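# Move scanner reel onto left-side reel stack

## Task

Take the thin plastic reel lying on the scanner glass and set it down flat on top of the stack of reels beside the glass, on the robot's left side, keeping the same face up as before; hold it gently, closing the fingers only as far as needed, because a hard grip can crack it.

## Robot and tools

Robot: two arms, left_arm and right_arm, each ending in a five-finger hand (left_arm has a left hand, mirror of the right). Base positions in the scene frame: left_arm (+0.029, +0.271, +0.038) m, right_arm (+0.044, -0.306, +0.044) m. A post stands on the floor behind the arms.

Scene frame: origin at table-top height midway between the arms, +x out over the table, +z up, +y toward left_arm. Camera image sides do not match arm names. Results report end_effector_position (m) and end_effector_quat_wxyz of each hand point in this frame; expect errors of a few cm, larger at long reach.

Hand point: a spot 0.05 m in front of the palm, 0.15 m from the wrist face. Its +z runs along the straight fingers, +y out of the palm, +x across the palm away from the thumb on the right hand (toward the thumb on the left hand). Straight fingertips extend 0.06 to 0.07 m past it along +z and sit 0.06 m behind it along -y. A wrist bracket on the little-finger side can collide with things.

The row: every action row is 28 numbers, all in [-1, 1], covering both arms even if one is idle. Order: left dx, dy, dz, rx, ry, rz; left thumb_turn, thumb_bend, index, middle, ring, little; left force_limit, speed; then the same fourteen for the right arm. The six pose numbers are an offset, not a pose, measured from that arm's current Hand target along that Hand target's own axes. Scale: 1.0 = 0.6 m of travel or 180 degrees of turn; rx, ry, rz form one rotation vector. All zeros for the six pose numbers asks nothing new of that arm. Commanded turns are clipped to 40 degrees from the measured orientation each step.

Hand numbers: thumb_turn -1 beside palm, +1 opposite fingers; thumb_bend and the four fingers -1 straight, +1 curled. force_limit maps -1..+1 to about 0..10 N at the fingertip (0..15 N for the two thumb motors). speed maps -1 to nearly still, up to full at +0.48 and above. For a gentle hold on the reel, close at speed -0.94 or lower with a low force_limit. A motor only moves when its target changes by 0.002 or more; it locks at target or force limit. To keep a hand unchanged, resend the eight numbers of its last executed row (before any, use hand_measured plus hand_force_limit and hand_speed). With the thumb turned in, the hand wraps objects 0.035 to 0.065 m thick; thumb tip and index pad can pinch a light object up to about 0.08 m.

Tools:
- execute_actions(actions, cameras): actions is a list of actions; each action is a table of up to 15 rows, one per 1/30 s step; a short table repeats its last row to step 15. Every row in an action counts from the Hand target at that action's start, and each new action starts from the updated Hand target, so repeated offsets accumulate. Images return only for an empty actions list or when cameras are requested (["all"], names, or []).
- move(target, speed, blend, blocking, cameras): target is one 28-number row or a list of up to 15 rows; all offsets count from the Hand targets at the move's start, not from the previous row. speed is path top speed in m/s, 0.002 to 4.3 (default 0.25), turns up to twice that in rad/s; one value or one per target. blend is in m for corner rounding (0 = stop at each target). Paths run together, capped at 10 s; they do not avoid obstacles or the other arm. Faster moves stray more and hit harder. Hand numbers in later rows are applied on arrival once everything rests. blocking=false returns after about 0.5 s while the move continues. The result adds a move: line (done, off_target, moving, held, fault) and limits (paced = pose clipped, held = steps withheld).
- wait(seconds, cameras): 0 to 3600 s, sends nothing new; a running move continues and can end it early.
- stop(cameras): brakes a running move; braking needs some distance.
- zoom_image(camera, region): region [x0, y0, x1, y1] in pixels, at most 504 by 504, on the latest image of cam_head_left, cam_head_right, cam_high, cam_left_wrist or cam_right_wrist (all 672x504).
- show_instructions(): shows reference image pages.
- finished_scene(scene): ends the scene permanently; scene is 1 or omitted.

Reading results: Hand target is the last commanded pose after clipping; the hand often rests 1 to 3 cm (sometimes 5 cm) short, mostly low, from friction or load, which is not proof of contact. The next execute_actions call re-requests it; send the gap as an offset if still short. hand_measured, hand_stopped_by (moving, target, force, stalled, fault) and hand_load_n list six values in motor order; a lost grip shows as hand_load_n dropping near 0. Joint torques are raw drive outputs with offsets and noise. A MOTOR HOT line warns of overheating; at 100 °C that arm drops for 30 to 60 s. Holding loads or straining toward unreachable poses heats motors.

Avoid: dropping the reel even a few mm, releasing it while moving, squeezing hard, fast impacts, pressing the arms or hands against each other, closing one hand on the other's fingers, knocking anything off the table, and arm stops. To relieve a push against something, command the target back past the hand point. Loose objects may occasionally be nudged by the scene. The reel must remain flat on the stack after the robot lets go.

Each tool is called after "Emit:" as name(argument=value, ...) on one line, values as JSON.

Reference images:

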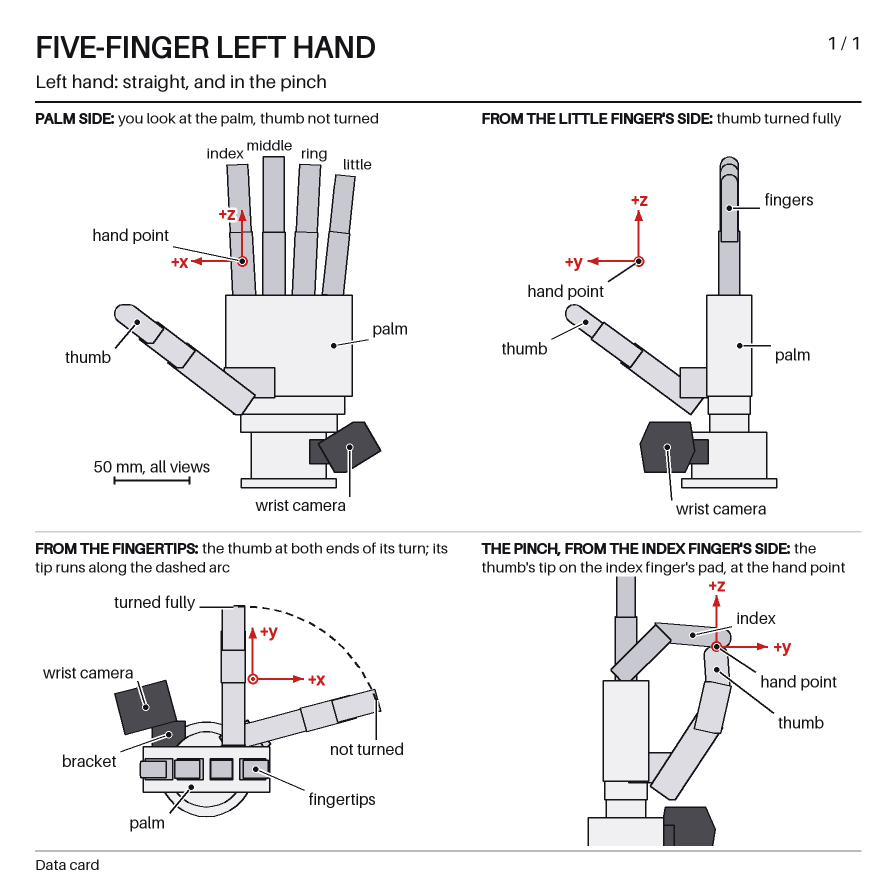

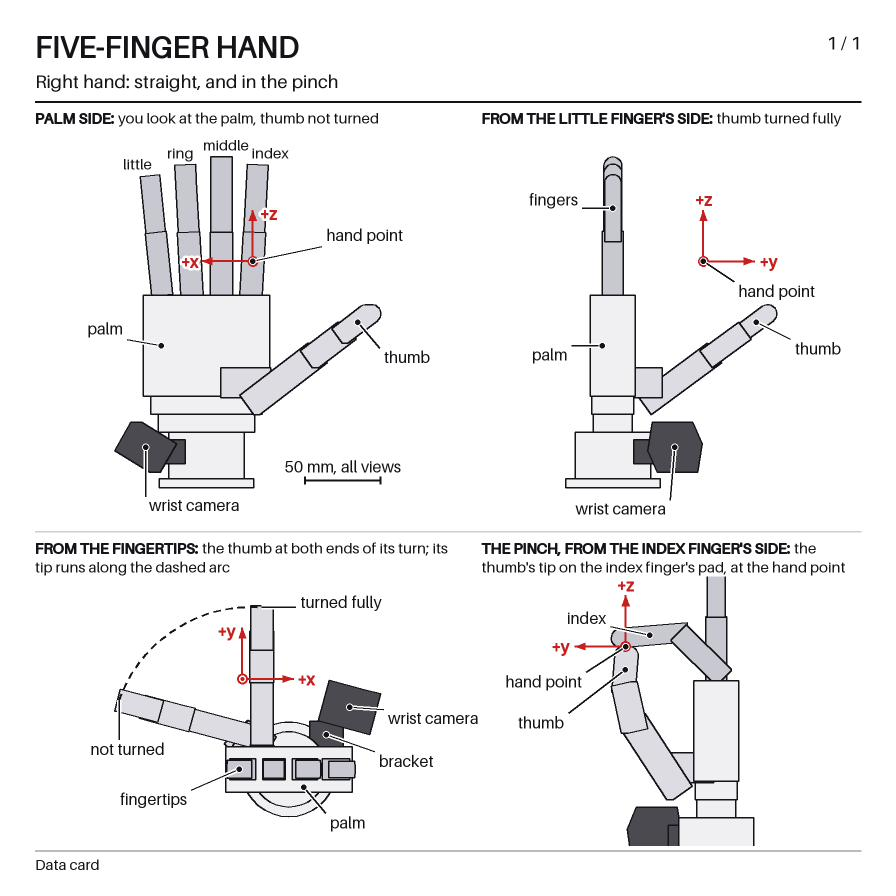

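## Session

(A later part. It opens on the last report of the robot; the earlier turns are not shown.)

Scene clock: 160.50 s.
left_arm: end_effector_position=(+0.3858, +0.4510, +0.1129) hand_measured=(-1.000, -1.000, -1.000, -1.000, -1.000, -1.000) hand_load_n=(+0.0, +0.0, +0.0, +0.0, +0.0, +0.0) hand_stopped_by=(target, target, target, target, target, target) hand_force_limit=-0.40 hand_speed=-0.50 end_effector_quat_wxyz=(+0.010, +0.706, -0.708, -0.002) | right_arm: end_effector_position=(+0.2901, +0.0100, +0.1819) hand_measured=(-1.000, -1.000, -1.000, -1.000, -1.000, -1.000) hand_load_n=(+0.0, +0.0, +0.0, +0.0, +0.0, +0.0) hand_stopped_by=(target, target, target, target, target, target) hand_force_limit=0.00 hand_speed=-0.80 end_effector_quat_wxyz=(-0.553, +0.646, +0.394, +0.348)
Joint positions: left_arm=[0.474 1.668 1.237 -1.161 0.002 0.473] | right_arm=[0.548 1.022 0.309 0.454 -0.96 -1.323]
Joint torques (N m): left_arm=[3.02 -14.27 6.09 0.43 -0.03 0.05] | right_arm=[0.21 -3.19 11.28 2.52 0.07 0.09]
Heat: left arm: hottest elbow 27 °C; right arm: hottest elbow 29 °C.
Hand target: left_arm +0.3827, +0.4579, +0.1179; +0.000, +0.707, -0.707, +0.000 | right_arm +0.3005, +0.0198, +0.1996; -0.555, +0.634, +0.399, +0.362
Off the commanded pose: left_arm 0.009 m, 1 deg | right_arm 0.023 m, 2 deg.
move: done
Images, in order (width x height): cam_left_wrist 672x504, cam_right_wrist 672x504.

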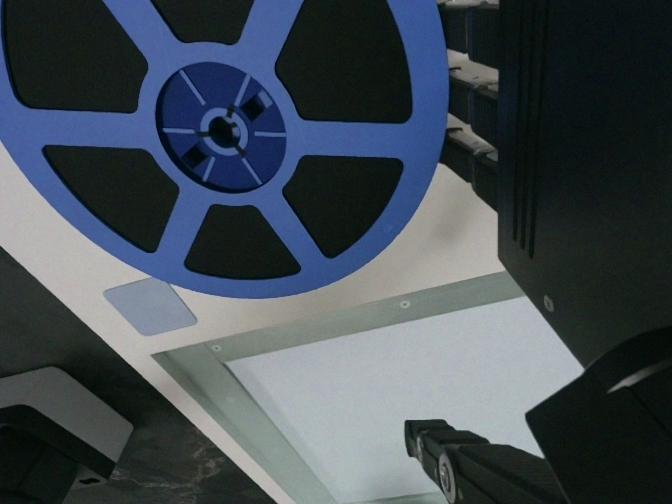

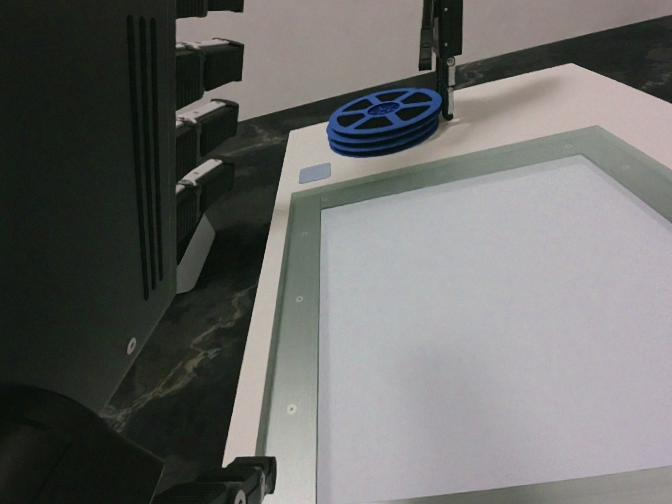

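Emit:
move(target=[[0,0.0133,0,0,0,0,-1,-1,-1,-1,-1,-1,-0.4,-0.5,0,0,0,0,0,0,-1,-1,-1,-1,-1,-1,0,-0.8]], speed=0.03, cameras=["cam_right_wrist","cam_left_wrist","cam_head_left"])

Emit:
zoom_image(camera="cam_right_wrist", region=[320, 80, 470, 165])

Emit:
zoom_image(camera="cam_head_left", region=[120, 180, 220, 270])

Scene clock: 161.23 s.
left_arm: end_effector_position=(+0.3784, +0.4507, +0.1128) hand_measured=(-1.000, -1.000, -1.000, -1.000, -1.000, -1.000) hand_load_n=(+0.0, +0.0, +0.0, +0.0, +0.0, +0.0) hand_stopped_by=(target, target, target, target, target, target) hand_force_limit=-0.40 hand_speed=-0.50 end_effector_quat_wxyz=(+0.010, +0.705, -0.709, -0.002) | right_arm: end_effector_position=(+0.2901, +0.0100, +0.1819) hand_measured=(-1.000, -1.000, -1.000, -1.000, -1.000, -1.000) hand_load_n=(+0.0, +0.0, +0.0, +0.0, +0.0, +0.0) hand_stopped_by=(target, target, target, target, target, target) hand_force_limit=0.00 hand_speed=-0.80 end_effector_quat_wxyz=(-0.553, +0.646, +0.394, +0.348)
Joint positions: left_arm=[0.48 1.652 1.216 -1.156 0.002 0.481] | right_arm=[0.548 1.022 0.309 0.454 -0.96 -1.323]
Joint torques (N m): left_arm=[3.08 -14.1 6.02 0.42 -0.03 0.06] | right_arm=[0.15 -3.19 11.3 2.52 0.07 0.09]
Heat: left arm: hottest elbow 27 °C; right arm: hottest elbow 29 °C.
Hand target: left_arm +0.3747, +0.4578, +0.1178; +0.000, +0.707, -0.707, +0.000 | right_arm +0.3005, +0.0198, +0.1996; -0.555, +0.634, +0.399, +0.362
Off the commanded pose: left_arm 0.010 m, 1 deg | right_arm 0.023 m, 2 deg.
move: done
Images, in order (width x height): cam_head_left 672x504, cam_left_wrist 672x504, cam_right_wrist 672x504.

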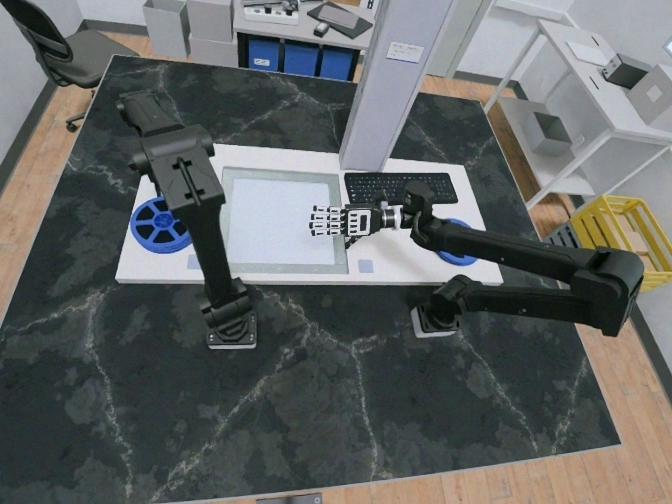

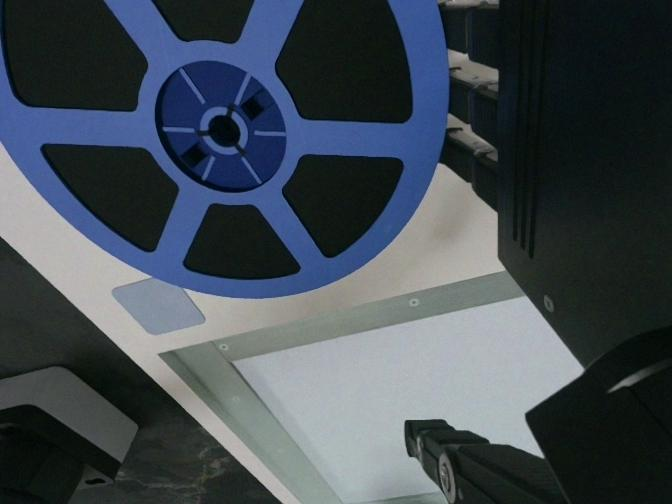

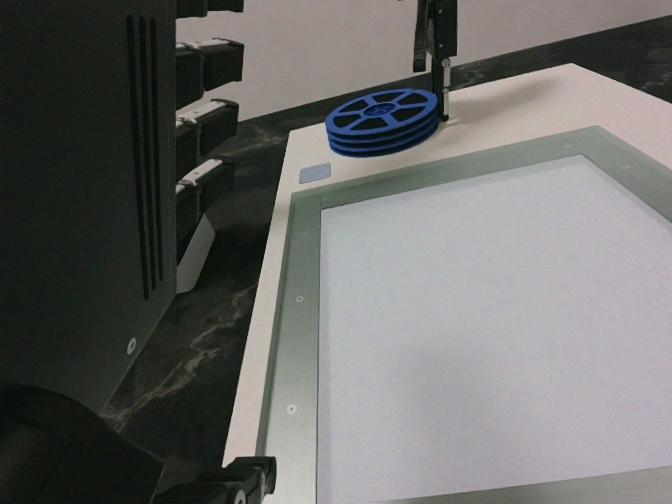

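Scaled by 3.360 from the camera's image (finer frame: 960x720).

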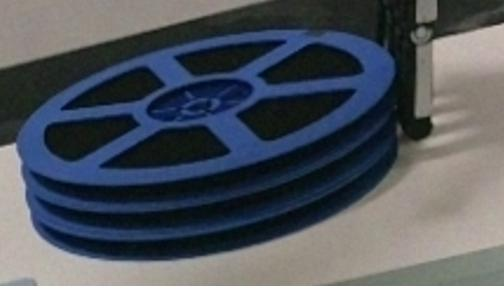

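Scaled by 5.040 from the camera's image (finer frame: 960x720).

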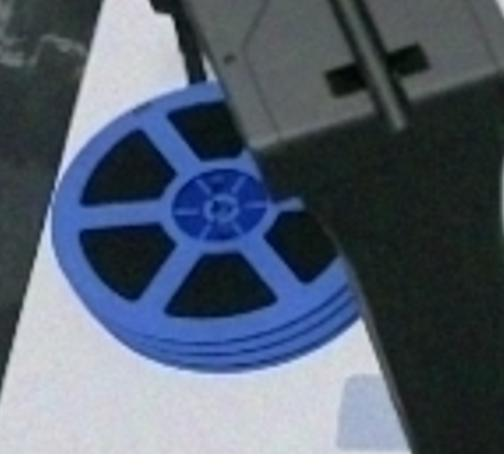

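Emit:
move(target=[[0,-0.0667,0,0,0,0,-1,-1,-1,-1,-1,-1,-0.4,-0.5,0,0,0,0,0,0,-1,-1,-1,-1,-1,-1,0,-0.8],[0,-0.0667,-0.15,0,0,0,-1,-1,-1,-1,-1,-1,-0.4,-0.5,0,0,0,0,0,0,-1,-1,-1,-1,-1,-1,0,-0.8]], speed=[0.06, 0.12], cameras=["all"])

Emit:
zoom_image(camera="cam_right_wrist", region=[320, 80, 470, 165])

Emit:
zoom_image(camera="cam_high", region=[380, 120, 480, 220])

Emit:
zoom_image(camera="cam_head_right", region=[140, 180, 240, 270])

Scene clock: 163.73 s.
left_arm: end_effector_position=(+0.4001, +0.4583, +0.1897) hand_measured=(-1.000, -1.000, -1.000, -1.000, -1.000, -1.000) hand_load_n=(+0.0, -0.5, +0.0, +0.0, +0.0, +0.0) hand_stopped_by=(target, target, target, target, target, target) hand_force_limit=-0.40 hand_speed=-0.50 end_effector_quat_wxyz=(+0.020, +0.708, -0.705, -0.005) | right_arm: end_effector_position=(+0.2901, +0.0100, +0.1819) hand_measured=(-1.000, -1.000, -1.000, -1.000, -1.000, -1.000) hand_load_n=(+0.0, +0.0, +0.0, +0.0, -0.5, +0.0) hand_stopped_by=(target, target, target, target, target, target) hand_force_limit=0.00 hand_speed=-0.80 end_effector_quat_wxyz=(-0.553, +0.646, +0.394, +0.348)
Joint positions: left_arm=[0.475 1.658 1.433 -1.388 0.003 0.467] | right_arm=[0.548 1.022 0.309 0.454 -0.96 -1.323]
Joint torques (N m): left_arm=[0.03 -14.15 10.48 -0.29 -0.03 -0.19] | right_arm=[0.15 -3.19 11.29 2.52 0.07 0.09]
Heat: left arm: hottest elbow 27 °C; right arm: hottest elbow 29 °C.
Hand target: left_arm +0.4146, +0.4578, +0.2079; +0.000, +0.707, -0.707, +0.000 | right_arm +0.3005, +0.0198, +0.1996; -0.555, +0.634, +0.399, +0.362
Off the commanded pose: left_arm 0.023 m, 2 deg | right_arm 0.023 m, 2 deg.
move: off_target (left_arm)

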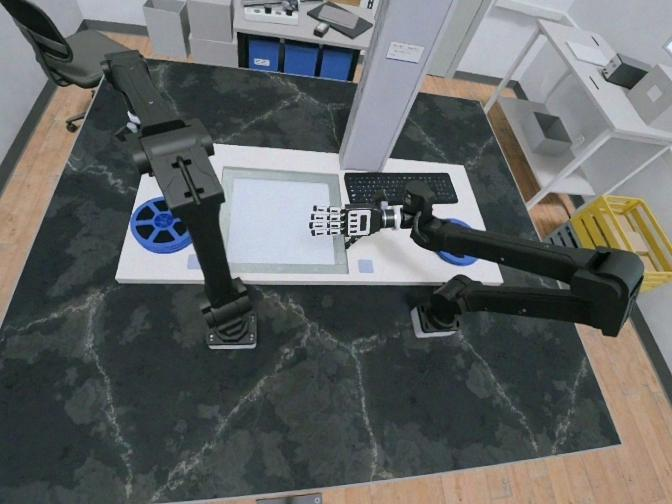

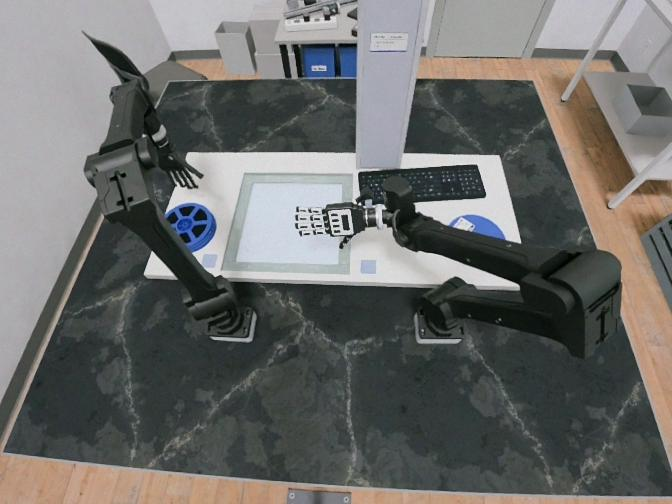

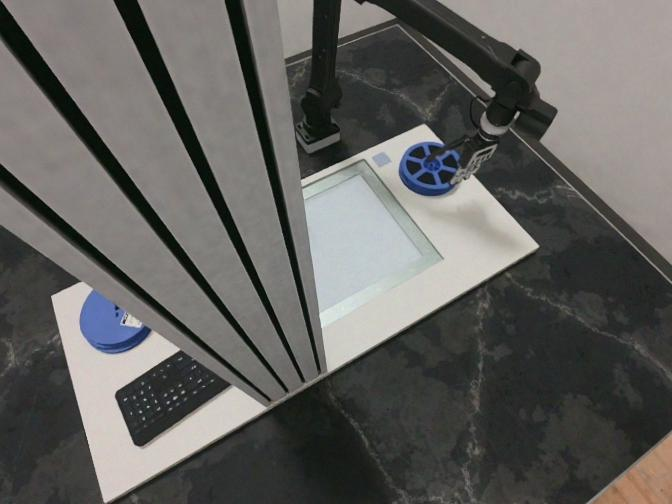

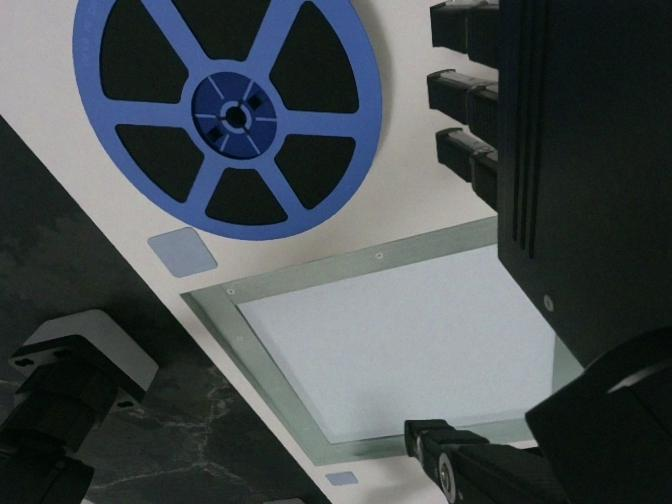

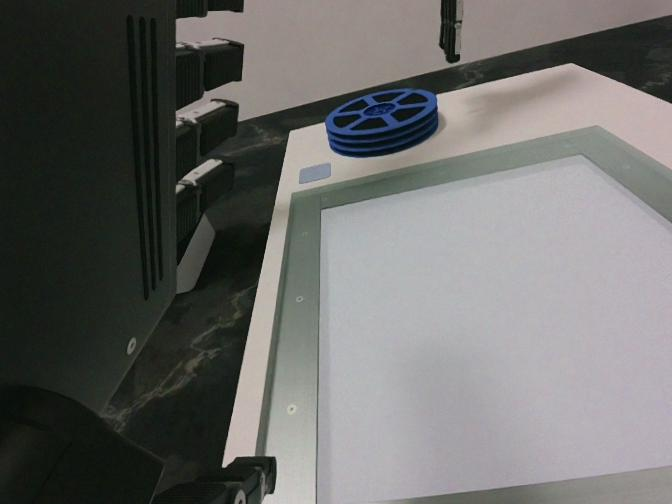

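Scaled by 3.360 from the camera's image (finer frame: 960x720).

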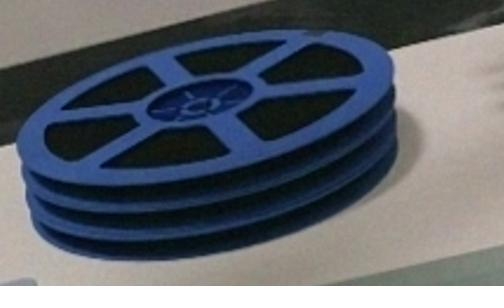

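Scaled by 5.040 from the camera's image (finer frame: 960x720).

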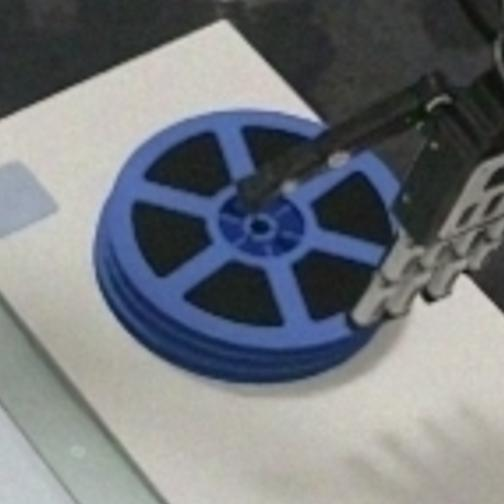

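Scaled by 5.040 from the camera's image (finer frame: 960x720).

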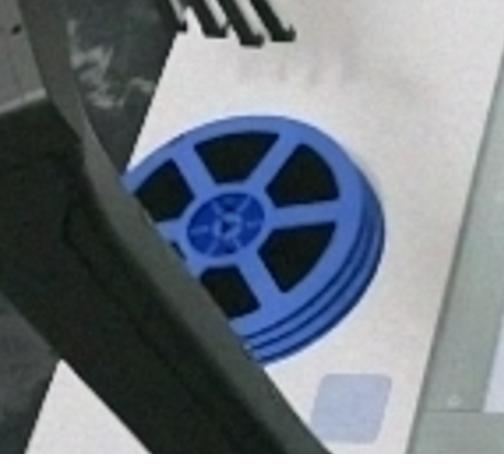

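Emit:
finished_scene()

The scene is finished: the task was done.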